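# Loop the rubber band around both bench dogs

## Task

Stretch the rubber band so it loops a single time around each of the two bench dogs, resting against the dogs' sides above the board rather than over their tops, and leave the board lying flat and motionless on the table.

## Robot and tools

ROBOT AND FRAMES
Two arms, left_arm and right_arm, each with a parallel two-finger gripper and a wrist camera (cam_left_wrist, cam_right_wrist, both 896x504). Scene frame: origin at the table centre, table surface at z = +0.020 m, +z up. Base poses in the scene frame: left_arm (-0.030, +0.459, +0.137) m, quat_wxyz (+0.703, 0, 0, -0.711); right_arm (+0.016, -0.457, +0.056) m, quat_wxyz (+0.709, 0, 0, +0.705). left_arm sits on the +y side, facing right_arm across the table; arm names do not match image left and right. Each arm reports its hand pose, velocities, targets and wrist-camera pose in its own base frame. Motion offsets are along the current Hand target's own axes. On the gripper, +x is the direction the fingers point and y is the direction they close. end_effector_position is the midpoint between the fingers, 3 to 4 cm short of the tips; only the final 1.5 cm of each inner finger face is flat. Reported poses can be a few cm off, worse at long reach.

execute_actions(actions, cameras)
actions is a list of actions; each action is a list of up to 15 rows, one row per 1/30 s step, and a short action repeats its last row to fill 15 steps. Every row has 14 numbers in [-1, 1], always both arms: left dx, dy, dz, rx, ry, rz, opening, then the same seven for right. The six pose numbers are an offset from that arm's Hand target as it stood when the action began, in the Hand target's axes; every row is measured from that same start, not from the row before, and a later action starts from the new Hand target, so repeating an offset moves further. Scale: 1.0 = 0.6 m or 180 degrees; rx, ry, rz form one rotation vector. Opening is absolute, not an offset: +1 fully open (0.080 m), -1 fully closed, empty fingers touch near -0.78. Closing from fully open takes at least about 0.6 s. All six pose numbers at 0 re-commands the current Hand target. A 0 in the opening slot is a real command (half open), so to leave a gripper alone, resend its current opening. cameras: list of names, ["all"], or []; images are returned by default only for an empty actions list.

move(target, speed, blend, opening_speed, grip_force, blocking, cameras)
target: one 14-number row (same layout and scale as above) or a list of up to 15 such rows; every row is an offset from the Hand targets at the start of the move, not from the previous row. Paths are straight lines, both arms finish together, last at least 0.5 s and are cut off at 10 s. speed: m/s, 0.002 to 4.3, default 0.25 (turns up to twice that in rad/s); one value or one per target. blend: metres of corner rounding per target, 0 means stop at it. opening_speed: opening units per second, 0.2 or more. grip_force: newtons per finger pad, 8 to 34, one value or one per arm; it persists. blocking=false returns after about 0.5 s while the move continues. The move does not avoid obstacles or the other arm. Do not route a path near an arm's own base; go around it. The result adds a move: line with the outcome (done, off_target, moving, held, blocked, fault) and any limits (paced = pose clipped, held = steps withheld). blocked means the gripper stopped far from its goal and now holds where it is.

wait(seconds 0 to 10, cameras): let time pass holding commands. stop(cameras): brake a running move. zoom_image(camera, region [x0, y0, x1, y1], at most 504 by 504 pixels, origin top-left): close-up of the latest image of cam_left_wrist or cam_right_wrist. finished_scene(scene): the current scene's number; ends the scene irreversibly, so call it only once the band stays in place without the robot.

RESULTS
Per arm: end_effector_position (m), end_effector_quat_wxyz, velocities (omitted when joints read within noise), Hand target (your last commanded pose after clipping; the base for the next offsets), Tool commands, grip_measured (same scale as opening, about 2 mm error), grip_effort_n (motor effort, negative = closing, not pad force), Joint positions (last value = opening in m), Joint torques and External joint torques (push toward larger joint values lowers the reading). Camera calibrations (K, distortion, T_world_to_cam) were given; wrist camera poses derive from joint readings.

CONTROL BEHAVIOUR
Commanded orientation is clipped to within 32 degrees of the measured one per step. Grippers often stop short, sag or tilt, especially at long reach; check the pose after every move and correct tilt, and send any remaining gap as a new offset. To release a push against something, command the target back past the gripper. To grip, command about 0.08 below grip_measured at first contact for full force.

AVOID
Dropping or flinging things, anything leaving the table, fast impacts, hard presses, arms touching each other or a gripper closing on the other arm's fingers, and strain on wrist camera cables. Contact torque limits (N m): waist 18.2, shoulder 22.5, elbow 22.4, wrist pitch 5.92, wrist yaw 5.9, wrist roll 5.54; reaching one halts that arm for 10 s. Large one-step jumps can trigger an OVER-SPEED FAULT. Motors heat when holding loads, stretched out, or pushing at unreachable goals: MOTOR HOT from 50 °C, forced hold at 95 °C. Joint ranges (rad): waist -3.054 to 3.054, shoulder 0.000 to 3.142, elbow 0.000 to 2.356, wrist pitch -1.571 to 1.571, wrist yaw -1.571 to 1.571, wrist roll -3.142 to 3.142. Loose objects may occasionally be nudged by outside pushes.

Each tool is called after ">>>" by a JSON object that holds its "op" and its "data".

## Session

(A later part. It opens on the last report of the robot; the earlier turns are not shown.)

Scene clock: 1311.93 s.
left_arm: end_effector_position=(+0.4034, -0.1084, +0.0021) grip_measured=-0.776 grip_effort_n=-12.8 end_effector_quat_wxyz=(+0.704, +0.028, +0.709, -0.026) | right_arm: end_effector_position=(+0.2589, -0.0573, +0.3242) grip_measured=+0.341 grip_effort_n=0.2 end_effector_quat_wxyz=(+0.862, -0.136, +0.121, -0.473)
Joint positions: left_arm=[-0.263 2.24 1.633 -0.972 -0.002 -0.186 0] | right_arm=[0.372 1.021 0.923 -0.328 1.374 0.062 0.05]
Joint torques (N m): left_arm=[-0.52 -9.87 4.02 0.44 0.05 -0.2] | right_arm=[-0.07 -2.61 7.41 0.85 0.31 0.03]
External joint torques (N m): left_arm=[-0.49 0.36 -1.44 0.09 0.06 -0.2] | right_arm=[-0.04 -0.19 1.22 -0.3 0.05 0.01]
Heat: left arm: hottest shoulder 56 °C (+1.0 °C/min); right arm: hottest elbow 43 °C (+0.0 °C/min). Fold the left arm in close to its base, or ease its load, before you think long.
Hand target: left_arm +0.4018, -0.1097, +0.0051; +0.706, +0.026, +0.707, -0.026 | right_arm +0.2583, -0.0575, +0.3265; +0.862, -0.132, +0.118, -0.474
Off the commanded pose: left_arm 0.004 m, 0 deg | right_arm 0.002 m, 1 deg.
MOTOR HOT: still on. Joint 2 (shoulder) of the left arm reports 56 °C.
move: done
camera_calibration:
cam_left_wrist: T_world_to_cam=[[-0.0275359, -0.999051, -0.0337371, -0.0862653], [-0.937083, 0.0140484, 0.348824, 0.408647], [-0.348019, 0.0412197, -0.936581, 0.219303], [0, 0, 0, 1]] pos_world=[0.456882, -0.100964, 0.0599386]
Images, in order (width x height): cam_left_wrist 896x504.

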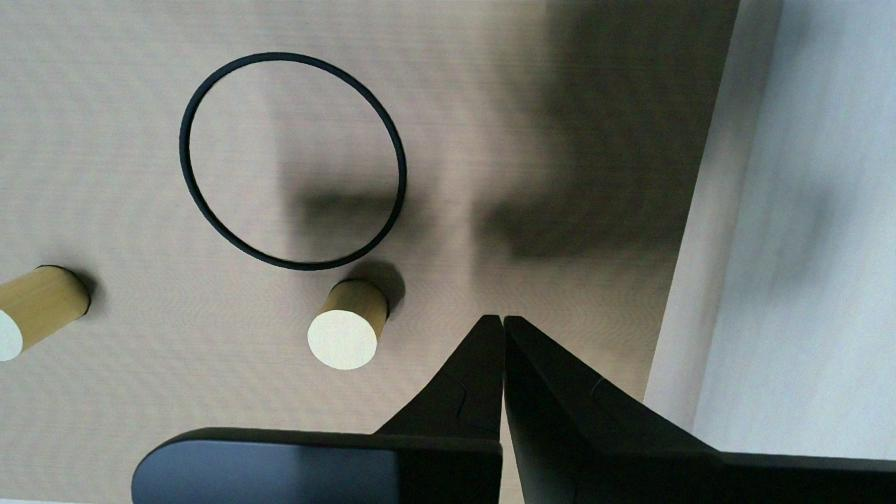

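>>> {"op": "move", "data": {"target": [[-0.0333,0,0,0,0,0,-0.45,0,0,0,0,0,0,0.340842],[-0.0333,0.0463,0.0454,0,0,0,-0.45,0,0,0,0,0,0,0.340842],[0.053,0.0463,0.0454,0,0,0,-0.45,0,0,0,0,0,0,0.340842]], "cameras": ["cam_left_wrist"], "speed": 0.12, "blend": [0.003,0.003,0]}}

>>> {"op": "zoom_image", "data": {"camera": "cam_left_wrist", "region": [380, 220, 630, 400]}}

Scene clock: 1384.97 s.
left_arm: end_effector_position=(+0.4341, -0.0836, -0.0206) grip_measured=-0.452 grip_effort_n=13.7 end_effector_quat_wxyz=(+0.712, +0.023, +0.702, -0.023) | right_arm: end_effector_position=(+0.2589, -0.0573, +0.3242) grip_measured=+0.341 grip_effort_n=0.2 end_effector_quat_wxyz=(+0.862, -0.136, +0.121, -0.473)
Joint positions: left_arm=[-0.191 2.348 1.725 -0.934 -0.002 -0.126 0.015] | right_arm=[0.372 1.021 0.923 -0.328 1.374 0.062 0.05]
Joint torques (N m): left_arm=[-0.28 -8.23 4.58 0.52 0 0.27] | right_arm=[-0.08 -2.64 7.4 0.85 0.3 0.02]
External joint torques (N m): left_arm=[-0.27 2.51 -0.77 0.18 0.01 0.27] | right_arm=[-0.09 -0.32 1.26 -0.29 0.06 0]
Heat: left arm: hottest shoulder 72 °C (+11.0 °C/min); right arm: hottest elbow 43 °C (+0.0 °C/min). Fold the left arm in close to its base, or ease its load, before you think long.
Hand target: left_arm +0.4310, -0.0840, -0.0269; +0.706, +0.026, +0.707, -0.026 | right_arm +0.2583, -0.0575, +0.3265; +0.862, -0.132, +0.118, -0.474
Off the commanded pose: left_arm 0.007 m, 1 deg | right_arm 0.002 m, 1 deg.
MOTOR HOT: still on. Joint 2 (shoulder) of the left arm reports 72 °C.
move: done
camera_calibration:
cam_left_wrist: T_world_to_cam=[[-0.0151394, -0.999457, -0.0292599, -0.0666821], [-0.944056, 0.00464645, 0.329751, 0.446882], [-0.329436, 0.0326152, -0.943614, 0.198708], [0, 0, 0, 1]] pos_world=[0.486334, -0.0752033, 0.0381926]
Images, in order (width x height): cam_left_wrist 896x504.

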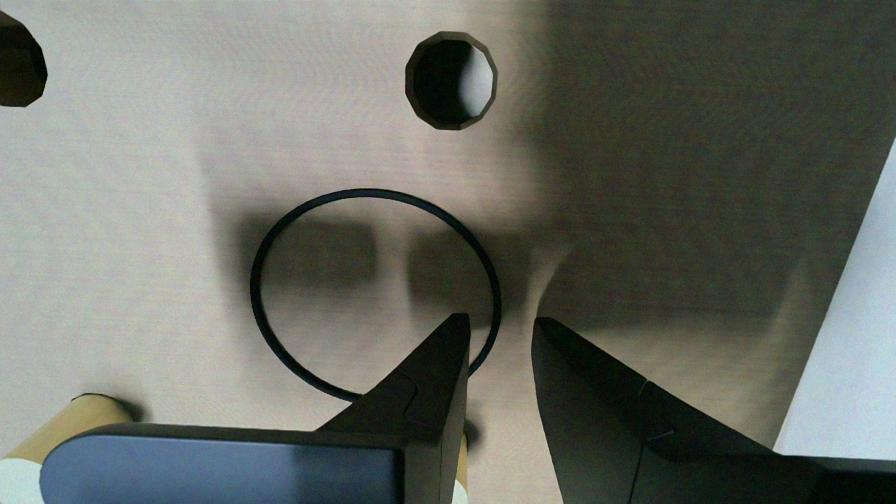

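Scaled by 2.016.

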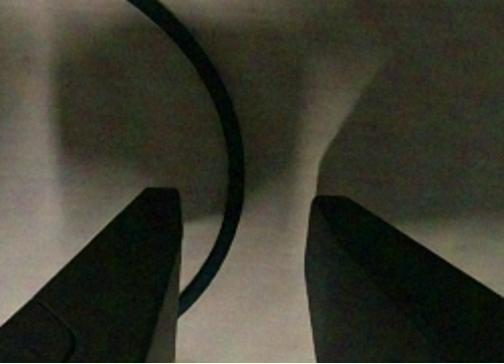

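>>> {"op": "move", "data": {"target": [[0.02,-0.002,0,0,0,0,-0.45,0,0,0,0,0,0,0.340842],[0.02,-0.002,0,0,0,0,-1,0,0,0,0,0,0,0.340842],[-0.09,-0.002,0,0,0,0,-1,0,0,0,0,0,0,0.340842]], "cameras": ["cam_left_wrist"], "speed": [0.05,0.05,0.1], "opening_speed": 0.6}}

Scene clock: 1393.57 s.
left_arm: end_effector_position=(+0.4280, -0.0840, +0.0212) grip_measured=-0.774 grip_effort_n=-20.7 end_effector_quat_wxyz=(+0.701, +0.026, +0.713, -0.023) | right_arm: end_effector_position=(+0.2589, -0.0573, +0.3242) grip_measured=+0.341 grip_effort_n=0.2 end_effector_quat_wxyz=(+0.862, -0.136, +0.121, -0.473)
Joint positions: left_arm=[-0.194 2.298 1.812 -1.102 -0.001 -0.126 0] | right_arm=[0.372 1.021 0.923 -0.328 1.374 0.062 0.05]
Joint torques (N m): left_arm=[-0.14 -9.8 6.96 0.02 0.03 0.17] | right_arm=[-0.08 -2.62 7.38 0.85 0.31 0.02]
External joint torques (N m): left_arm=[-0.15 0.97 1.35 -0.31 0.05 0.17] | right_arm=[-0.08 -0.22 1.21 -0.3 0.06 0]
Heat: left arm: hottest shoulder 69 °C (+5.0 °C/min); right arm: hottest elbow 43 °C (+0.0 °C/min). Fold the left arm in close to its base, or ease its load, before you think long.
Hand target: left_arm +0.4309, -0.0851, +0.0271; +0.706, +0.026, +0.707, -0.026 | right_arm +0.2583, -0.0575, +0.3265; +0.862, -0.132, +0.118, -0.474
Off the commanded pose: left_arm 0.007 m, 1 deg | right_arm 0.002 m, 1 deg.
MOTOR HOT: still on. Joint 2 (shoulder) of the left arm reports 69 °C.
move: done; target 2's new opening was sent with left_arm's hand 0.014 m and 2 deg from that target
camera_calibration:
cam_left_wrist: T_world_to_cam=[[-0.0195309, -0.999214, -0.0345051, -0.064001], [-0.933314, 0.0058453, 0.359012, 0.42232], [-0.358528, 0.0392159, -0.932695, 0.248946], [0, 0, 0, 1]] pos_world=[0.482162, -0.0761819, 0.0783645]
Images, in order (width x height): cam_left_wrist 896x504.

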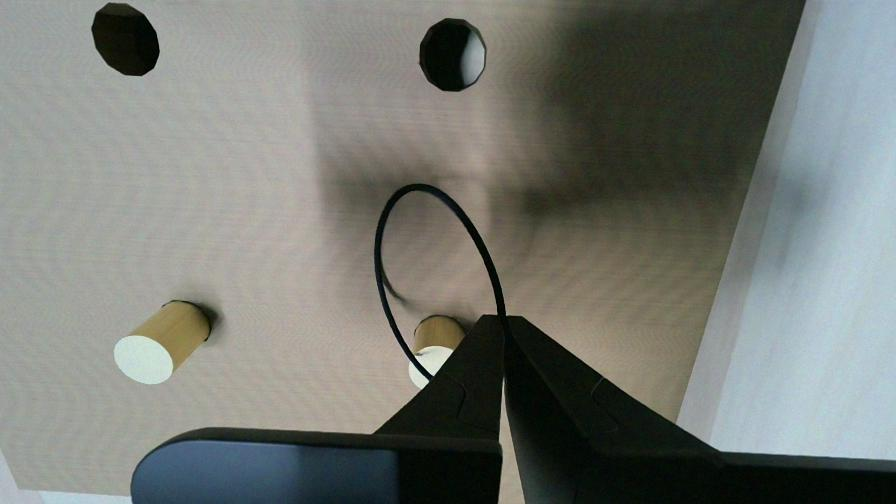

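>>> {"op": "move", "data": {"target": [[-0.038,0,0,0,0,0,-1,0,0,0,0,0,0,0.340842],[-0.038,-0.1683,-0.0395,0,0,0,-1,0,0,0,0,0,0,0.340842],[0.08,-0.1683,-0.0395,0,0,0,-1,0,0,0,0,0,0,0.340842]], "cameras": ["cam_left_wrist"], "speed": [0.12,0.15,0.1], "blend": [0.005,0.005,0]}}

Scene clock: 1411.63 s.
left_arm: end_effector_position=(+0.4023, -0.1864, -0.0140) grip_measured=-0.774 grip_effort_n=-20.7 end_effector_quat_wxyz=(+0.712, +0.027, +0.701, -0.031) | right_arm: end_effector_position=(+0.2589, -0.0573, +0.3242) grip_measured=+0.341 grip_effort_n=0.2 end_effector_quat_wxyz=(+0.862, -0.136, +0.121, -0.473)
Joint positions: left_arm=[-0.434 2.342 1.742 -0.956 -0.001 -0.352 0] | right_arm=[0.372 1.021 0.923 -0.328 1.374 0.062 0.05]
Joint torques (N m): left_arm=[-0.02 -7.96 4.16 0.44 -0.01 -0.21] | right_arm=[-0.08 -2.63 7.4 0.85 0.3 0.02]
External joint torques (N m): left_arm=[0 2.83 -1.26 0.08 0.01 -0.21] | right_arm=[-0.08 -0.25 1.22 -0.29 0.06 0]
Heat: left arm: hottest shoulder 66 °C (-2.0 °C/min); right arm: hottest elbow 43 °C (+0.0 °C/min). Fold the left arm in close to its base, or ease its load, before you think long.
Hand target: left_arm +0.3997, -0.1842, -0.0209; +0.706, +0.026, +0.707, -0.026 | right_arm +0.2583, -0.0575, +0.3265; +0.862, -0.132, +0.118, -0.474
Off the commanded pose: left_arm 0.008 m, 1 deg | right_arm 0.002 m, 1 deg.
MOTOR HOT: still on. Joint 2 (shoulder) of the left arm reports 66 °C.
move: done
camera_calibration:
cam_left_wrist: T_world_to_cam=[[-0.0326806, -0.999154, -0.0249631, -0.162541], [-0.943965, 0.022649, 0.329268, 0.418544], [-0.328424, 0.034325, -0.943907, 0.197757], [0, 0, 0, 1]] pos_world=[0.454727, -0.178672, 0.0447936]
Images, in order (width x height): cam_left_wrist 896x504.

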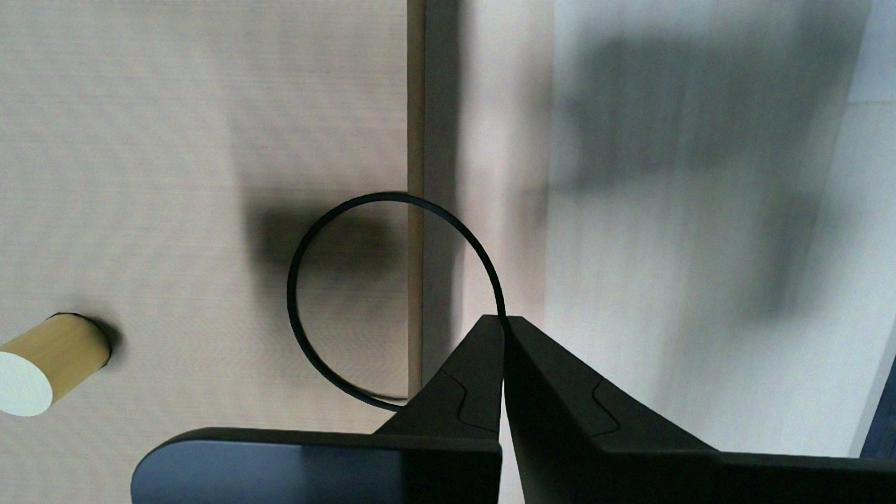

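>>> {"op": "move", "data": {"target": [[0.0243,0.0067,0,0,0,0,-1,0,0,0,0,0,0,0.340842],[0.0243,0.0067,0,0,0,0,-0.5,0,0,0,0,0,0,0.340842],[0.0393,0.0067,0,0,0,0,-0.5,0,0,0,0,0,0,0.340842]], "cameras": ["cam_left_wrist"], "speed": 0.06, "opening_speed": 0.5}}

>>> {"op": "zoom_image", "data": {"camera": "cam_left_wrist", "region": [250, 150, 600, 400]}}

Scene clock: 1424.50 s.
left_arm: end_effector_position=(+0.4035, -0.1832, -0.0363) grip_measured=-0.502 grip_effort_n=13.3 end_effector_quat_wxyz=(+0.713, +0.024, +0.700, -0.029) | right_arm: end_effector_position=(+0.2589, -0.0573, +0.3242) grip_measured=+0.341 grip_effort_n=0.2 end_effector_quat_wxyz=(+0.862, -0.136, +0.121, -0.473)
Joint positions: left_arm=[-0.426 2.372 1.702 -0.881 -0.001 -0.352 0.012] | right_arm=[0.372 1.021 0.923 -0.328 1.374 0.062 0.05]
Joint torques (N m): left_arm=[0.04 -8.02 4.3 0.52 0.01 0.08] | right_arm=[-0.07 -2.64 7.42 0.85 0.3 0.02]
External joint torques (N m): left_arm=[0.05 2.86 -1 0.16 0.03 0.08] | right_arm=[-0.08 -0.31 1.29 -0.29 0.05 0]
Heat: left arm: hottest shoulder 65 °C (-5.0 °C/min); right arm: hottest elbow 43 °C (+0.0 °C/min). Fold the left arm in close to its base, or ease its load, before you think long.
Hand target: left_arm +0.4001, -0.1802, -0.0444; +0.706, +0.026, +0.707, -0.026 | right_arm +0.2583, -0.0575, +0.3265; +0.862, -0.132, +0.118, -0.474
Off the commanded pose: left_arm 0.009 m, 1 deg | right_arm 0.002 m, 1 deg.
MOTOR HOT: still on. Joint 2 (shoulder) of the left arm reports 65 °C.
move: off_target (left_arm); target 2's new opening was sent with left_arm's hand 0.009 m and 1 deg from that target
camera_calibration:
cam_left_wrist: T_world_to_cam=[[-0.0249558, -0.999413, -0.0234731, -0.16299], [-0.945271, 0.0159495, 0.325896, 0.426005], [-0.32533, 0.0303214, -0.945114, 0.174947], [0, 0, 0, 1]] pos_world=[0.455538, -0.174993, 0.022686]
Images, in order (width x height): cam_left_wrist 896x504.

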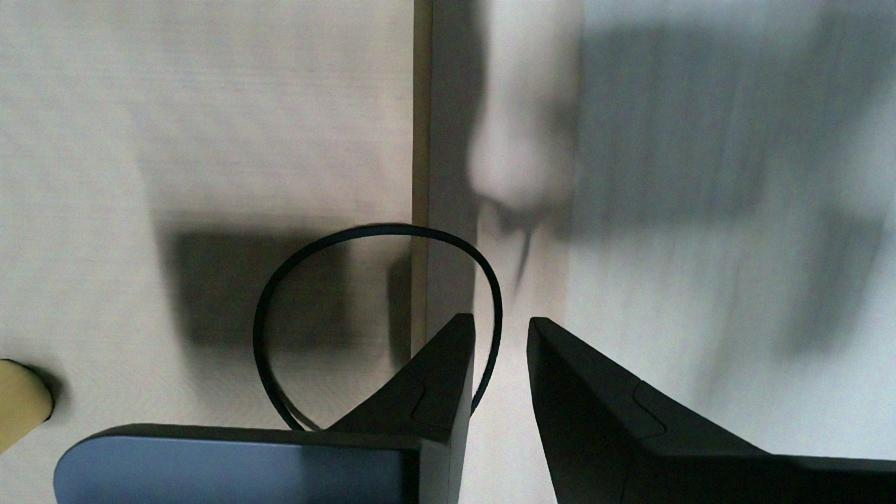

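Scaled by 1.440.

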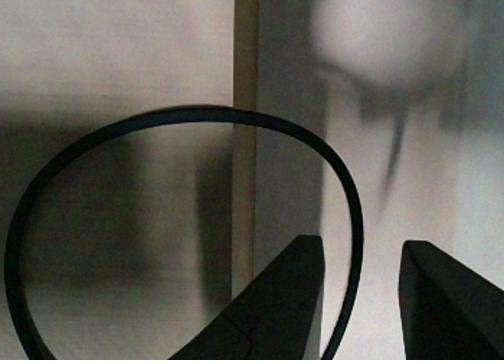

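>>> {"op": "move", "data": {"target": [[0.0145,0,0.002,0,0,0,-0.5,0,0,0,0,0,0,0.340842],[0.0145,0,0.002,0,0,0,-1,0,0,0,0,0,0,0.340842],[-0.1,0,0.002,0,0,0,-1,0,0,0,0,0,0,0.340842]], "cameras": ["cam_left_wrist"], "speed": [0.06,0.06,0.1], "opening_speed": 0.5}}

>>> {"op": "zoom_image", "data": {"camera": "cam_left_wrist", "region": [460, 280, 550, 370]}}

Scene clock: 1437.77 s.
left_arm: end_effector_position=(+0.3977, -0.1804, +0.0092) grip_measured=-0.774 grip_effort_n=-23.0 end_effector_quat_wxyz=(+0.701, +0.029, +0.713, -0.024) | right_arm: end_effector_position=(+0.2589, -0.0573, +0.3242) grip_measured=+0.341 grip_effort_n=0.2 end_effector_quat_wxyz=(+0.862, -0.136, +0.121, -0.473)
Joint positions: left_arm=[-0.426 2.314 1.79 -1.065 -0.001 -0.352 0] | right_arm=[0.372 1.021 0.923 -0.328 1.374 0.062 0.05]
Joint torques (N m): left_arm=[-0.02 -10.22 6.69 0.08 -0.02 0.12] | right_arm=[-0.07 -2.63 7.4 0.85 0.31 0.02]
External joint torques (N m): left_arm=[0.03 0.59 1.13 -0.24 0.01 0.12] | right_arm=[-0.07 -0.28 1.26 -0.29 0.06 0]
Heat: left arm: hottest shoulder 65 °C (-7.0 °C/min); right arm: hottest elbow 43 °C (+0.0 °C/min). Fold the left arm in close to its base, or ease its load, before you think long.
Hand target: left_arm +0.4013, -0.1803, +0.0155; +0.706, +0.026, +0.707, -0.026 | right_arm +0.2583, -0.0575, +0.3265; +0.862, -0.132, +0.118, -0.474
Off the commanded pose: left_arm 0.007 m, 1 deg | right_arm 0.002 m, 1 deg.
MOTOR HOT: still on. Joint 2 (shoulder) of the left arm reports 65 °C.
move: done; target 2's new opening was sent with left_arm's hand 0.009 m and 1 deg from that target
camera_calibration:
cam_left_wrist: T_world_to_cam=[[-0.0256227, -0.998943, -0.0381732, -0.158764], [-0.933514, 0.0102489, 0.358394, 0.399679], [-0.357624, 0.0448182, -0.93279, 0.231311], [0, 0, 0, 1]] pos_world=[0.45176, -0.173059, 0.0664611]
Images, in order (width x height): cam_left_wrist 896x504.

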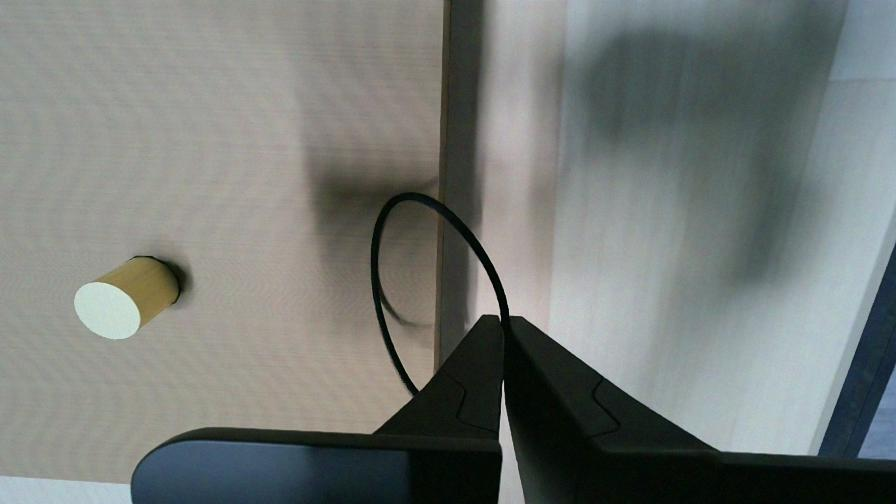

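Scaled by 5.600.

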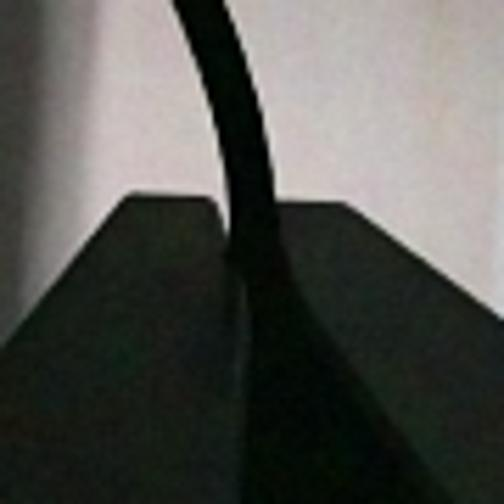

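>>> {"op": "move", "data": {"target": [[-0.0575,0,0,0,0,0,-1,0,0,0,0,0,0,0.340842],[-0.0575,0.3345,-0.0248,0,0,0,-1,0,0,0,0,0,0,0.340842],[-0.0075,0.3345,-0.0248,0,0,0,-1,0,0,0,0,0,0,0.340842]], "cameras": ["cam_left_wrist"], "speed": [0.12,0.2,0.1], "blend": [0.005,0.005,0]}}

Scene clock: 1448.77 s.
left_arm: end_effector_position=(+0.4042, +0.0221, +0.0267) grip_measured=-0.774 grip_effort_n=-23.0 end_effector_quat_wxyz=(+0.712, +0.024, +0.701, -0.022) | right_arm: end_effector_position=(+0.2589, -0.0573, +0.3242) grip_measured=+0.341 grip_effort_n=0.2 end_effector_quat_wxyz=(+0.862, -0.136, +0.121, -0.473)
Joint positions: left_arm=[0.054 2.14 1.573 -0.988 -0.001 0.118 0] | right_arm=[0.372 1.021 0.923 -0.328 1.374 0.062 0.05]
Joint torques (N m): left_arm=[-0.29 -7.05 4.6 0.49 -0.02 0.26] | right_arm=[-0.07 -2.61 7.42 0.85 0.31 0.03]
External joint torques (N m): left_arm=[-0.28 2.65 -0.92 0.13 -0.03 0.26] | right_arm=[-0.05 -0.2 1.21 -0.31 0.05 0.01]
Heat: left arm: hottest shoulder 66 °C (-4.0 °C/min); right arm: hottest elbow 43 °C (+0.0 °C/min). Fold the left arm in close to its base, or ease its load, before you think long.
Hand target: left_arm +0.4013, +0.0210, +0.0202; +0.706, +0.026, +0.707, -0.026 | right_arm +0.2583, -0.0575, +0.3265; +0.862, -0.132, +0.118, -0.474
Off the commanded pose: left_arm 0.007 m, 1 deg | right_arm 0.002 m, 1 deg.
MOTOR HOT: still on. Joint 2 (shoulder) of the left arm reports 66 °C.
move: done
camera_calibration:
cam_left_wrist: T_world_to_cam=[[-0.0142563, -0.999383, -0.0321144, 0.0395369], [-0.944806, 0.00295002, 0.327617, 0.403024], [-0.32732, 0.0350125, -0.944265, 0.229124], [0, 0, 0, 1]] pos_world=[0.45634, 0.0303013, 0.0855858]
Images, in order (width x height): cam_left_wrist 896x504.

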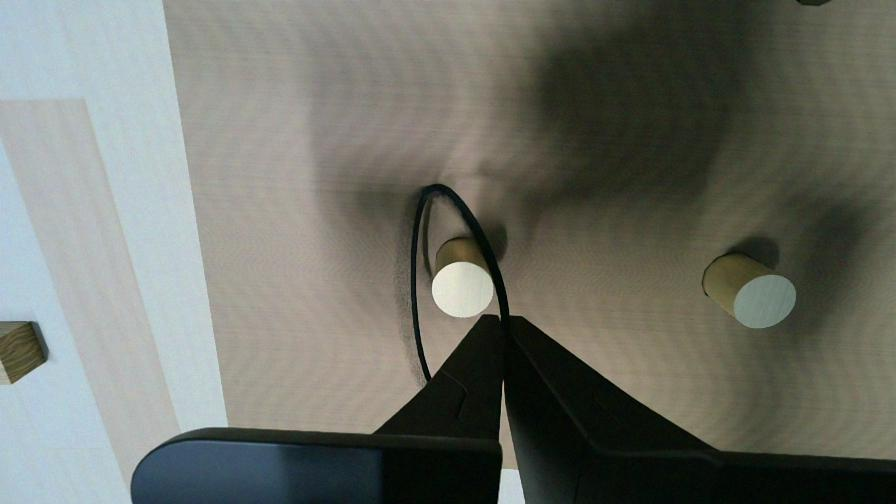

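>>> {"op": "move", "data": {"target": [[0.02,0.002,0,0,0,0,-1,0,0,0,0,0,0,0.340842],[0.079,-0.07,0,0,0,0,-1,0,0,0,0,0,0,0.340842]], "cameras": ["cam_left_wrist"], "speed": 0.08, "blend": [0.003,0]}}

>>> {"op": "zoom_image", "data": {"camera": "cam_left_wrist", "region": [200, 180, 520, 420]}}

Scene clock: 1456.63 s.
left_arm: end_effector_position=(+0.4018, -0.0207, -0.0208) grip_measured=-0.774 grip_effort_n=-23.0 end_effector_quat_wxyz=(+0.712, +0.028, +0.701, -0.028) | right_arm: end_effector_position=(+0.2589, -0.0573, +0.3242) grip_measured=+0.341 grip_effort_n=0.2 end_effector_quat_wxyz=(+0.862, -0.136, +0.121, -0.473)
Joint positions: left_arm=[-0.052 2.205 1.474 -0.824 -0.001 0.027 0] | right_arm=[0.372 1.021 0.923 -0.328 1.374 0.062 0.05]
Joint torques (N m): left_arm=[-0.04 -7.11 4.05 0.52 0.03 -0.23] | right_arm=[-0.08 -2.62 7.42 0.85 0.3 0.02]
External joint torques (N m): left_arm=[-0.1 2.69 -1.13 0.16 0.04 -0.23] | right_arm=[-0.06 -0.19 1.2 -0.3 0.05 0]
Heat: left arm: hottest shoulder 64 °C (-4.0 °C/min); right arm: hottest elbow 43 °C (+0.0 °C/min). Fold the left arm in close to its base, or ease its load, before you think long.
Hand target: left_arm +0.3981, -0.0209, -0.0273; +0.706, +0.026, +0.707, -0.026 | right_arm +0.2583, -0.0575, +0.3265; +0.862, -0.132, +0.118, -0.474
Off the commanded pose: left_arm 0.007 m, 1 deg | right_arm 0.002 m, 1 deg.
MOTOR HOT: still on. Joint 2 (shoulder) of the left arm reports 64 °C.
move: done
camera_calibration:
cam_left_wrist: T_world_to_cam=[[-0.0291932, -0.999104, -0.0306568, 0.00117054], [-0.944665, 0.0175514, 0.327567, 0.416633], [-0.326735, 0.0385231, -0.944331, 0.18492], [0, 0, 0, 1]] pos_world=[0.454033, -0.0132667, 0.0381864]
Images, in order (width x height): cam_left_wrist 896x504.

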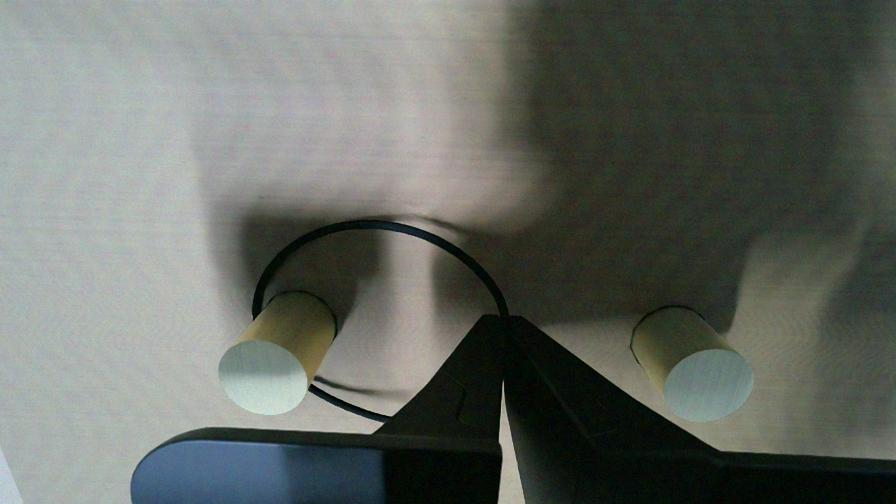

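Scaled by 1.575.

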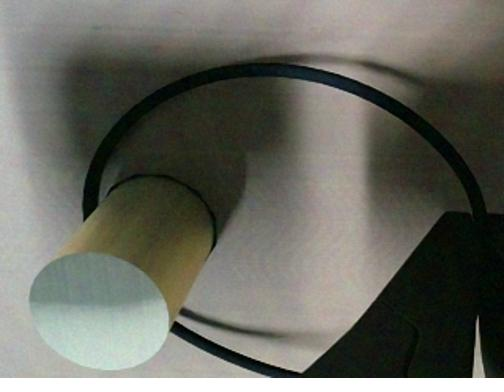

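>>> {"op": "move", "data": {"target": [[0.003,-0.04,0.0433,0,0,0,-1,0,0,0,0,0,0,0.340842],[0.003,-0.135,0.0433,0,0,0,-1,0,0,0,0,0,0,0.340842]], "cameras": ["cam_left_wrist"], "speed": 0.08, "blend": [0.003,0]}}

>>> {"op": "zoom_image", "data": {"camera": "cam_left_wrist", "region": [460, 280, 550, 370]}}

Scene clock: 1466.63 s.
left_arm: end_effector_position=(+0.4172, -0.0933, -0.0260) grip_measured=-0.774 grip_effort_n=-23.0 end_effector_quat_wxyz=(+0.707, +0.027, +0.707, -0.017) | right_arm: end_effector_position=(+0.2589, -0.0573, +0.3242) grip_measured=+0.341 grip_effort_n=0.2 end_effector_quat_wxyz=(+0.862, -0.136, +0.121, -0.473)
Joint positions: left_arm=[-0.225 2.315 1.644 -0.901 -0.013 -0.163 0] | right_arm=[0.372 1.021 0.923 -0.328 1.374 0.062 0.05]
Joint torques (N m): left_arm=[-1.58 -7.37 6.78 0.44 0.41 -0.28] | right_arm=[-0.07 -2.6 7.41 0.85 0.3 0.02]
External joint torques (N m): left_arm=[-1.58 3.16 1.52 0.12 0.43 -0.28] | right_arm=[-0.07 -0.25 1.26 -0.29 0.05 0]
Heat: left arm: hottest shoulder 63 °C (-3.0 °C/min); right arm: hottest elbow 43 °C (+0.0 °C/min). Fold the left arm in close to its base, or ease its load, before you think long.
Hand target: left_arm +0.4180, -0.1036, -0.0291; +0.706, +0.026, +0.707, -0.026 | right_arm +0.2583, -0.0575, +0.3265; +0.862, -0.132, +0.118, -0.474
Off the commanded pose: left_arm 0.011 m, 1 deg | right_arm 0.002 m, 1 deg.
MOTOR HOT: still on. Joint 2 (shoulder) of the left arm reports 63 °C.
move: off_target (left_arm)
camera_calibration:
cam_left_wrist: T_world_to_cam=[[-0.0124384, -0.998968, -0.0436916, -0.0783326], [-0.939713, -0.00325505, 0.341947, 0.430564], [-0.341737, 0.0453108, -0.938703, 0.19481], [0, 0, 0, 1]] pos_world=[0.470206, -0.0856773, 0.0322162]
Images, in order (width x height): cam_left_wrist 896x504.

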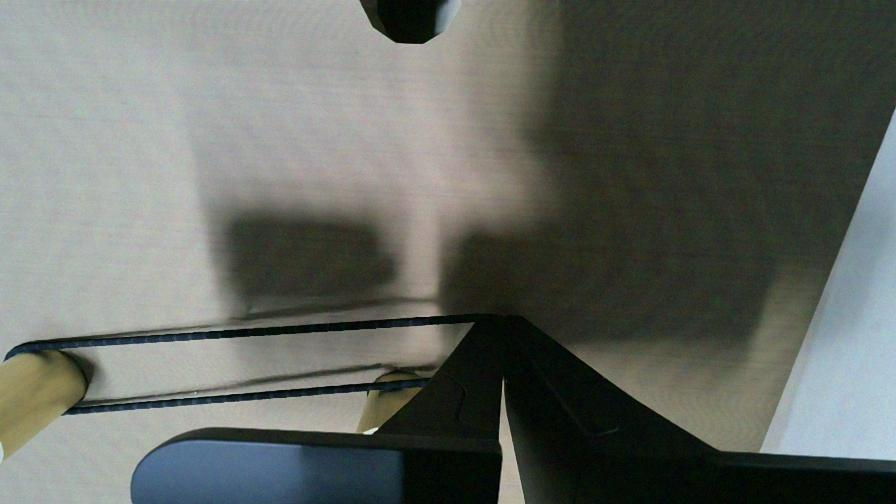

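Scaled by 5.600.

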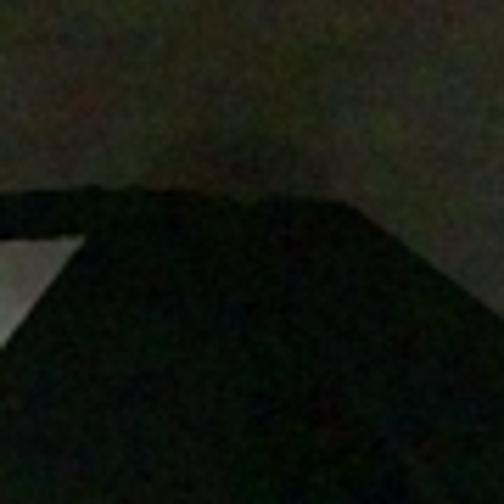

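>>> {"op": "move", "data": {"target": [[-0.0552,-0.003,0.0,0,0,0,-1,0,0,0,0,0,0,0.340842]], "cameras": ["cam_left_wrist"], "speed": 0.08}}

>>> {"op": "zoom_image", "data": {"camera": "cam_left_wrist", "region": [0, 200, 500, 450]}}

Scene clock: 1513.27 s.
left_arm: end_effector_position=(+0.4142, -0.0931, -0.0057) grip_measured=-0.774 grip_effort_n=-23.0 end_effector_quat_wxyz=(+0.696, +0.028, +0.717, -0.014) | right_arm: end_effector_position=(+0.2589, -0.0573, +0.3242) grip_measured=+0.341 grip_effort_n=0.2 end_effector_quat_wxyz=(+0.862, -0.136, +0.121, -0.473)
Joint positions: left_arm=[-0.226 2.297 1.699 -1.004 -0.013 -0.166 0] | right_arm=[0.372 1.021 0.923 -0.328 1.374 0.062 0.05]
Joint torques (N m): left_arm=[-1.7 -10.41 7.3 0.26 0.41 -0.27] | right_arm=[-0.07 -2.62 7.41 0.84 0.31 0.03]
External joint torques (N m): left_arm=[-1.76 0.12 1.92 -0.03 0.43 -0.27] | right_arm=[-0.07 -0.29 1.29 -0.29 0.06 0.01]
Heat: left arm: hottest shoulder 58 °C (-7.1 °C/min); right arm: hottest elbow 43 °C (+0.0 °C/min). Fold the left arm in close to its base, or ease its load, before you think long.
Hand target: left_arm +0.4179, -0.1055, +0.0039; +0.706, +0.026, +0.707, -0.026 | right_arm +0.2583, -0.0575, +0.3265; +0.862, -0.132, +0.118, -0.474
Off the commanded pose: left_arm 0.016 m, 2 deg | right_arm 0.002 m, 1 deg.
MOTOR HOT: still on. Joint 2 (shoulder) of the left arm reports 58 °C.
move: off_target (left_arm)
camera_calibration:
cam_left_wrist: T_world_to_cam=[[-0.011161, -0.99868, -0.0501303, -0.0777668], [-0.929274, -0.0081523, 0.3693, 0.416155], [-0.369221, 0.0507066, -0.927957, 0.224761], [0, 0, 0, 1]] pos_world=[0.468841, -0.0856684, 0.0509841]
Images, in order (width x height): cam_left_wrist 896x504.

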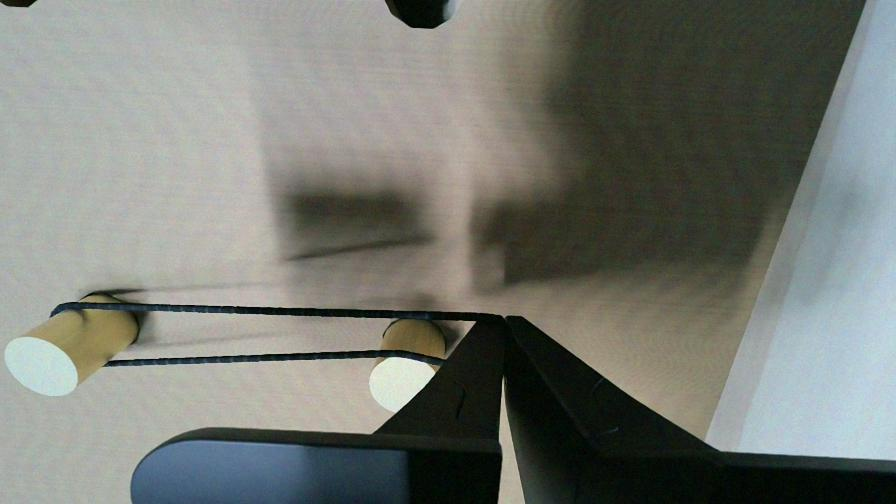

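Scaled by 1.008.

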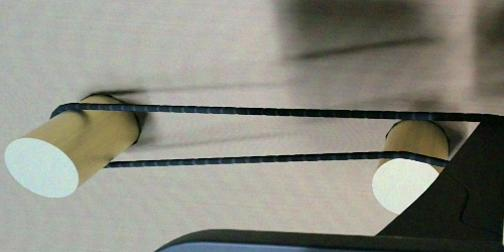

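>>> {"op": "move", "data": {"target": [[-0.013,0,-0.004,0,0,0,-1,0,0,0,0,0,0,0.340842]], "cameras": ["cam_left_wrist"], "speed": 0.06}}

>>> {"op": "zoom_image", "data": {"camera": "cam_left_wrist", "region": [0, 200, 500, 450]}}

Scene clock: 1525.27 s.
left_arm: end_effector_position=(+0.4117, -0.0930, +0.0016) grip_measured=-0.774 grip_effort_n=-23.0 end_effector_quat_wxyz=(+0.696, +0.028, +0.718, -0.014) | right_arm: end_effector_position=(+0.2589, -0.0573, +0.3242) grip_measured=+0.341 grip_effort_n=0.7 end_effector_quat_wxyz=(+0.862, -0.136, +0.121, -0.473)
Joint positions: left_arm=[-0.227 2.279 1.699 -1.024 -0.013 -0.167 0] | right_arm=[0.372 1.021 0.923 -0.328 1.374 0.062 0.05]
Joint torques (N m): left_arm=[-1.65 -10.75 7.18 0.32 0.42 -0.23] | right_arm=[-0.1 -2.62 7.4 0.85 0.31 0.02]
External joint torques (N m): left_arm=[-1.65 -0.29 1.75 0.03 0.45 -0.23] | right_arm=[-0.1 -0.23 1.22 -0.3 0.06 0]
Heat: left arm: hottest shoulder 61 °C (-3.0 °C/min); right arm: hottest elbow 43 °C (+0.0 °C/min). Fold the left arm in close to its base, or ease its load, before you think long.
Hand target: left_arm +0.4155, -0.1052, +0.0118; +0.706, +0.026, +0.707, -0.026 | right_arm +0.2583, -0.0575, +0.3265; +0.862, -0.132, +0.118, -0.474
Off the commanded pose: left_arm 0.016 m, 2 deg | right_arm 0.002 m, 1 deg.
MOTOR HOT: still on. Joint 2 (shoulder) of the left arm reports 61 °C.
move: off_target (left_arm)
camera_calibration:
cam_left_wrist: T_world_to_cam=[[-0.0116611, -0.998651, -0.0505925, -0.0771615], [-0.928593, -0.00795294, 0.371015, 0.410916], [-0.370917, 0.0513062, -0.927248, 0.23149], [0, 0, 0, 1]] pos_world=[0.466537, -0.0856663, 0.0582884]
Images, in order (width x height): cam_left_wrist 896x504.

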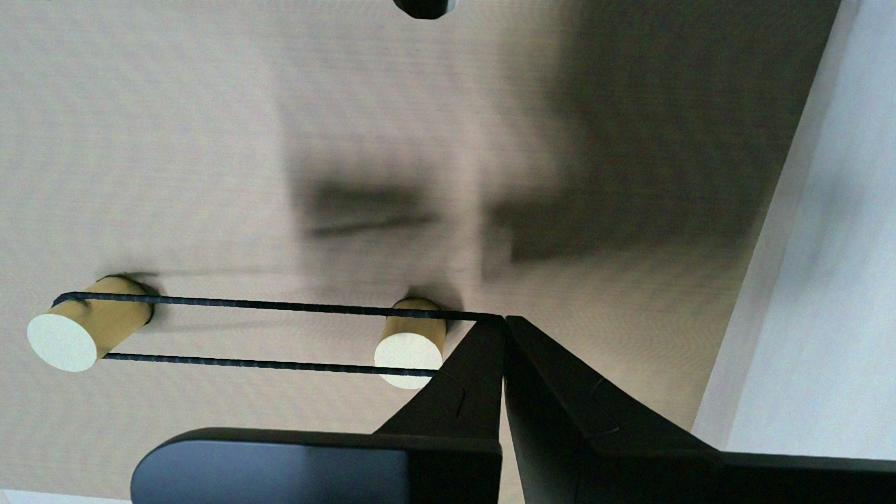

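Scaled by 1.008.

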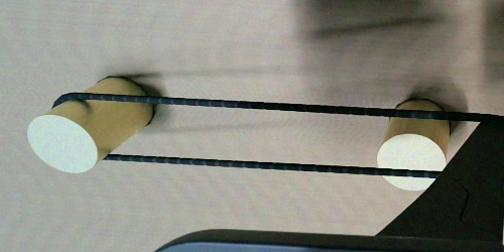

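>>> {"op": "move", "data": {"target": [[0.064,0,-0.005,0,0,0,-1,0,0,0,0,0,0,0.340842]], "cameras": ["cam_left_wrist"], "speed": 0.06}}

>>> {"op": "zoom_image", "data": {"camera": "cam_left_wrist", "region": [0, 200, 500, 450]}}

Scene clock: 1544.47 s.
left_arm: end_effector_position=(+0.4165, -0.0946, -0.0209) grip_measured=-0.774 grip_effort_n=-23.0 end_effector_quat_wxyz=(+0.710, +0.025, +0.703, -0.017) | right_arm: end_effector_position=(+0.2589, -0.0573, +0.3242) grip_measured=+0.341 grip_effort_n=0.2 end_effector_quat_wxyz=(+0.862, -0.136, +0.121, -0.473)
Joint positions: left_arm=[-0.228 2.298 1.635 -0.9 -0.013 -0.169 0] | right_arm=[0.372 1.021 0.923 -0.328 1.374 0.062 0.05]
Joint torques (N m): left_arm=[-1.64 -7.7 4.39 0.81 0.41 -0.21] | right_arm=[-0.07 -2.63 7.41 0.85 0.31 0.02]
External joint torques (N m): left_arm=[-1.72 2.78 -0.93 0.45 0.44 -0.21] | right_arm=[-0.09 -0.23 1.21 -0.3 0.07 -0.01]
Heat: left arm: hottest shoulder 68 °C (+8.1 °C/min); right arm: hottest elbow 43 °C (+0.0 °C/min). Fold the left arm in close to its base, or ease its load, before you think long.
Hand target: left_arm +0.4125, -0.1051, -0.0265; +0.706, +0.026, +0.707, -0.026 | right_arm +0.2583, -0.0575, +0.3265; +0.862, -0.132, +0.118, -0.474
Off the commanded pose: left_arm 0.012 m, 1 deg | right_arm 0.002 m, 1 deg.
MOTOR HOT: still on. Joint 2 (shoulder) of the left arm reports 68 °C.
move: off_target (left_arm)
camera_calibration:
cam_left_wrist: T_world_to_cam=[[-0.00941148, -0.999092, -0.041545, -0.0806265], [-0.942976, -0.00495684, 0.332823, 0.429181], [-0.332727, 0.0423083, -0.942074, 0.195298], [0, 0, 0, 1]] pos_world=[0.468929, -0.0866887, 0.0377942]
Images, in order (width x height): cam_left_wrist 896x504.

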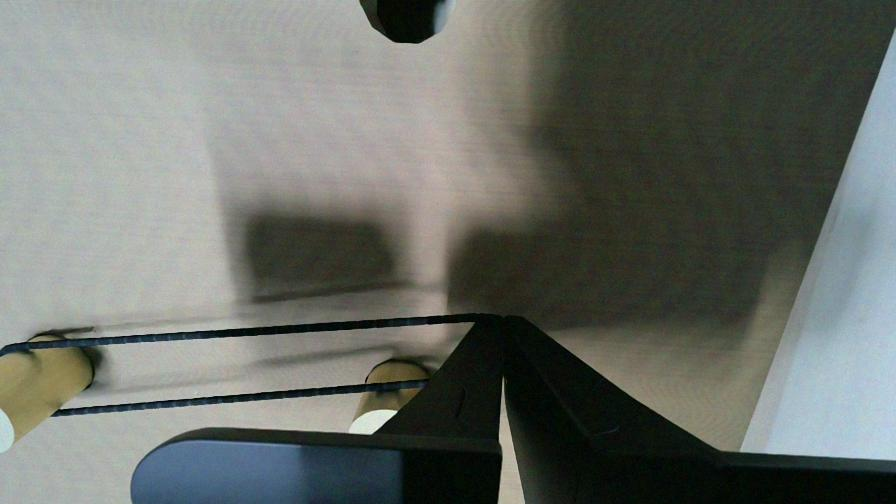

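Scaled by 1.008.

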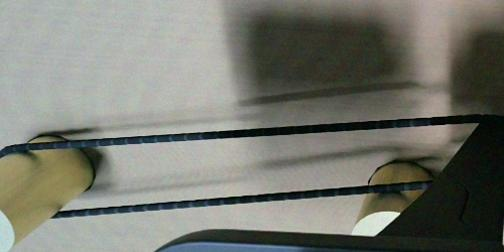

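>>> {"op": "move", "data": {"target": [[-0.064,0,0,0,0,0,-1,0,0,0,0,0,0,0.340842]], "cameras": ["cam_left_wrist"], "speed": 0.08}}

>>> {"op": "zoom_image", "data": {"camera": "cam_left_wrist", "region": [0, 200, 500, 450]}}

Scene clock: 1563.63 s.
left_arm: end_effector_position=(+0.4092, -0.0933, +0.0031) grip_measured=-0.774 grip_effort_n=-23.0 end_effector_quat_wxyz=(+0.697, +0.028, +0.716, -0.015) | right_arm: end_effector_position=(+0.2589, -0.0573, +0.3242) grip_measured=+0.341 grip_effort_n=0.2 end_effector_quat_wxyz=(+0.862, -0.136, +0.121, -0.473)
Joint positions: left_arm=[-0.229 2.265 1.68 -1.016 -0.013 -0.169 0] | right_arm=[0.372 1.021 0.923 -0.328 1.374 0.062 0.05]
Joint torques (N m): left_arm=[-1.57 -10.17 7.12 0.28 0.46 -0.22] | right_arm=[-0.09 -2.63 7.41 0.85 0.31 0.02]
External joint torques (N m): left_arm=[-1.62 0.18 1.75 0.01 0.49 -0.21] | right_arm=[-0.09 -0.25 1.25 -0.29 0.06 0]
Heat: left arm: hottest shoulder 64 °C (+5.0 °C/min); right arm: hottest elbow 43 °C (+0.0 °C/min). Fold the left arm in close to its base, or ease its load, before you think long.
Hand target: left_arm +0.4126, -0.1050, +0.0117; +0.706, +0.026, +0.707, -0.026 | right_arm +0.2583, -0.0575, +0.3265; +0.862, -0.132, +0.118, -0.474
Off the commanded pose: left_arm 0.015 m, 2 deg | right_arm 0.002 m, 1 deg.
MOTOR HOT: still on. Joint 2 (shoulder) of the left arm reports 64 °C.
move: off_target (left_arm)
camera_calibration:
cam_left_wrist: T_world_to_cam=[[-0.0118485, -0.998692, -0.0497342, -0.0772824], [-0.930093, -0.00725433, 0.367253, 0.408713], [-0.367134, 0.0506088, -0.92879, 0.230217], [0, 0, 0, 1]] pos_world=[0.463746, -0.0858674, 0.0598789]
Images, in order (width x height): cam_left_wrist 896x504.

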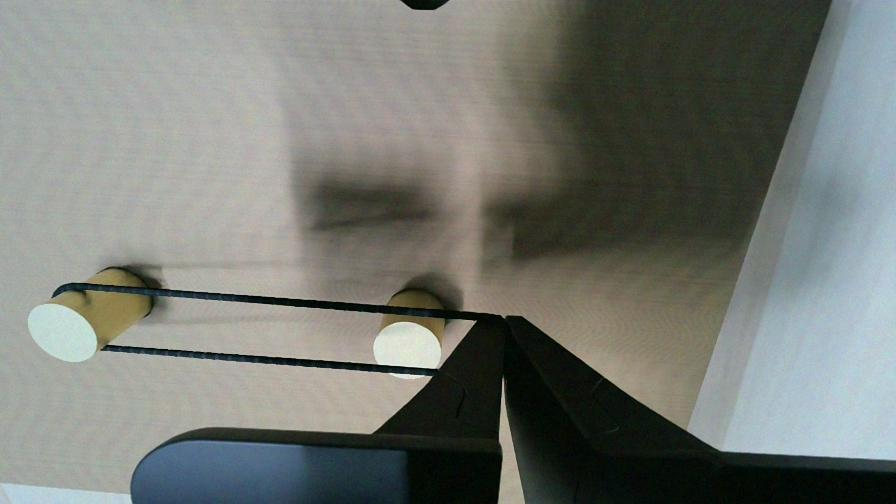

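Scaled by 1.008.

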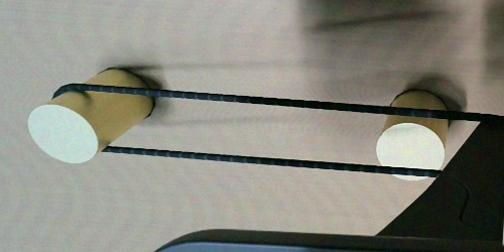

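>>> {"op": "move", "data": {"target": [[0.062,0,-0.012,0,0,0,-1,0,0,0,0,0,0,0.340842]], "cameras": ["cam_left_wrist"], "speed": 0.08}}

>>> {"op": "zoom_image", "data": {"camera": "cam_left_wrist", "region": [0, 200, 500, 450]}}

Scene clock: 1574.57 s.
left_arm: end_effector_position=(+0.4105, -0.0943, -0.0184) grip_measured=-0.774 grip_effort_n=-23.0 end_effector_quat_wxyz=(+0.712, +0.025, +0.701, -0.017) | right_arm: end_effector_position=(+0.2589, -0.0573, +0.3242) grip_measured=+0.341 grip_effort_n=0.2 end_effector_quat_wxyz=(+0.862, -0.136, +0.121, -0.473)
Joint positions: left_arm=[-0.231 2.268 1.594 -0.884 -0.014 -0.172 0] | right_arm=[0.372 1.021 0.923 -0.328 1.374 0.062 0.05]
Joint torques (N m): left_arm=[-1.56 -7.31 4.19 0.79 0.39 -0.29] | right_arm=[-0.07 -2.65 7.41 0.85 0.31 0.03]
External joint torques (N m): left_arm=[-1.49 2.94 -1.08 0.43 0.41 -0.29] | right_arm=[-0.06 -0.29 1.29 -0.29 0.06 0.01]
Heat: left arm: hottest shoulder 64 °C (+5.0 °C/min); right arm: hottest elbow 43 °C (+0.0 °C/min). Fold the left arm in close to its base, or ease its load, before you think long.
Hand target: left_arm +0.4054, -0.1045, -0.0253; +0.706, +0.026, +0.707, -0.026 | right_arm +0.2583, -0.0575, +0.3265; +0.862, -0.132, +0.118, -0.474
Off the commanded pose: left_arm 0.013 m, 1 deg | right_arm 0.002 m, 1 deg.
MOTOR HOT: still on. Joint 2 (shoulder) of the left arm reports 64 °C.
move: off_target (left_arm)
camera_calibration:
cam_left_wrist: T_world_to_cam=[[-0.00881917, -0.99913, -0.0407716, -0.0804816], [-0.944628, -0.00505084, 0.328103, 0.423273], [-0.328023, 0.0414076, -0.943762, 0.193631], [0, 0, 0, 1]] pos_world=[0.462641, -0.0862915, 0.0405827]
Images, in order (width x height): cam_left_wrist 896x504.

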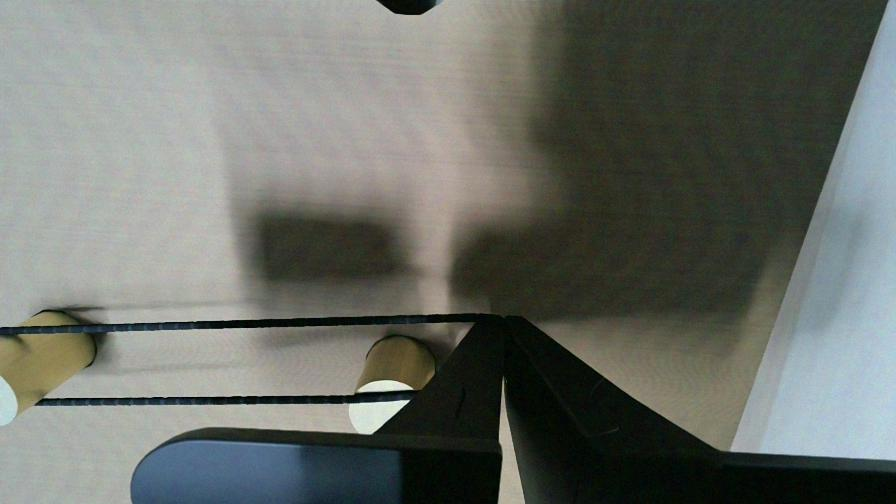

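Scaled by 1.008.

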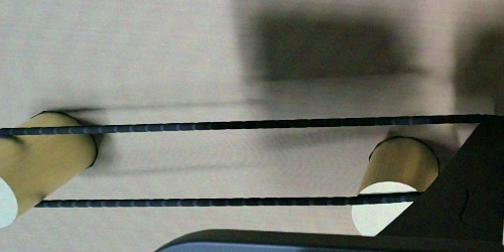

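>>> {"op": "move", "data": {"target": [[0.0,0.003,-0.0283,0,0,0,-1,0,0,0,0,0,0,0.340842]], "cameras": ["cam_left_wrist"], "speed": 0.06}}

>>> {"op": "zoom_image", "data": {"camera": "cam_left_wrist", "region": [0, 200, 500, 450]}}

Scene clock: 1588.30 s.
left_arm: end_effector_position=(+0.3957, -0.0917, -0.0235) grip_measured=-0.774 grip_effort_n=-23.5 end_effector_quat_wxyz=(+0.711, +0.026, +0.702, -0.016) | right_arm: end_effector_position=(+0.2589, -0.0573, +0.3242) grip_measured=+0.341 grip_effort_n=0.2 end_effector_quat_wxyz=(+0.862, -0.136, +0.121, -0.473)
Joint positions: left_arm=[-0.233 2.227 1.5 -0.834 -0.015 -0.174 0] | right_arm=[0.372 1.021 0.923 -0.328 1.374 0.062 0.05]
Joint torques (N m): left_arm=[-1.98 -8.57 3.06 0.27 0.52 -0.25] | right_arm=[-0.07 -2.61 7.42 0.85 0.3 0.03]
External joint torques (N m): left_arm=[-1.88 1.37 -2.15 -0.09 0.52 -0.25] | right_arm=[-0.08 -0.18 1.22 -0.3 0.05 0.01]
Heat: left arm: hottest shoulder 64 °C (+1.0 °C/min); right arm: hottest elbow 43 °C (+0.0 °C/min). Fold the left arm in close to its base, or ease its load, before you think long.
Hand target: left_arm +0.3886, -0.1015, -0.0253; +0.706, +0.026, +0.707, -0.026 | right_arm +0.2583, -0.0575, +0.3265; +0.862, -0.132, +0.118, -0.474
Off the commanded pose: left_arm 0.012 m, 1 deg | right_arm 0.002 m, 1 deg.
MOTOR HOT: still on. Joint 2 (shoulder) of the left arm reports 64 °C.
move: off_target (left_arm)
camera_calibration:
cam_left_wrist: T_world_to_cam=[[-0.00927204, -0.999034, -0.0429595, -0.078131], [-0.943749, -0.00545796, 0.330617, 0.41058], [-0.330532, 0.0436085, -0.942787, 0.185078], [0, 0, 0, 1]] pos_world=[0.447935, -0.0838855, 0.035388]
Images, in order (width x height): cam_left_wrist 896x504.

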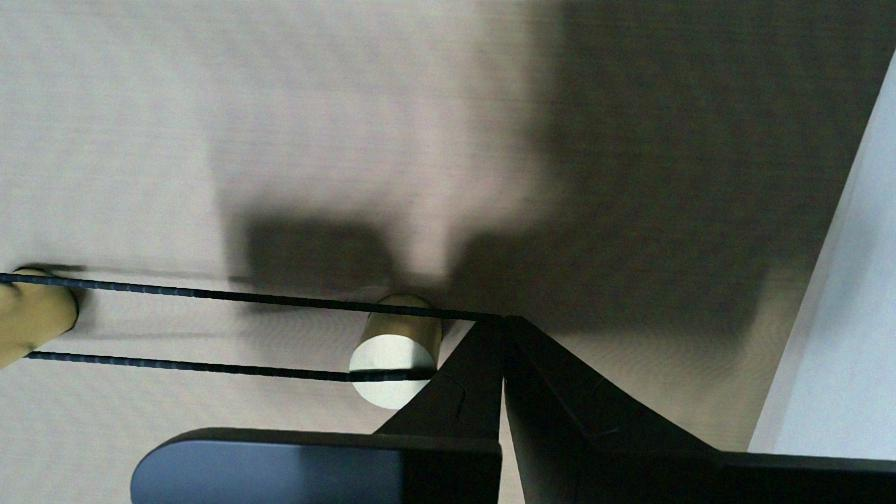

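Scaled by 1.008.

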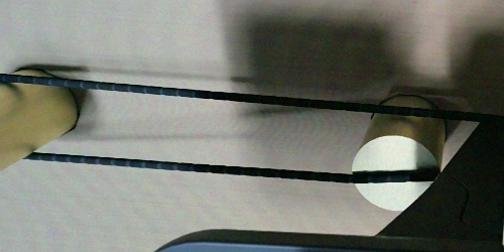

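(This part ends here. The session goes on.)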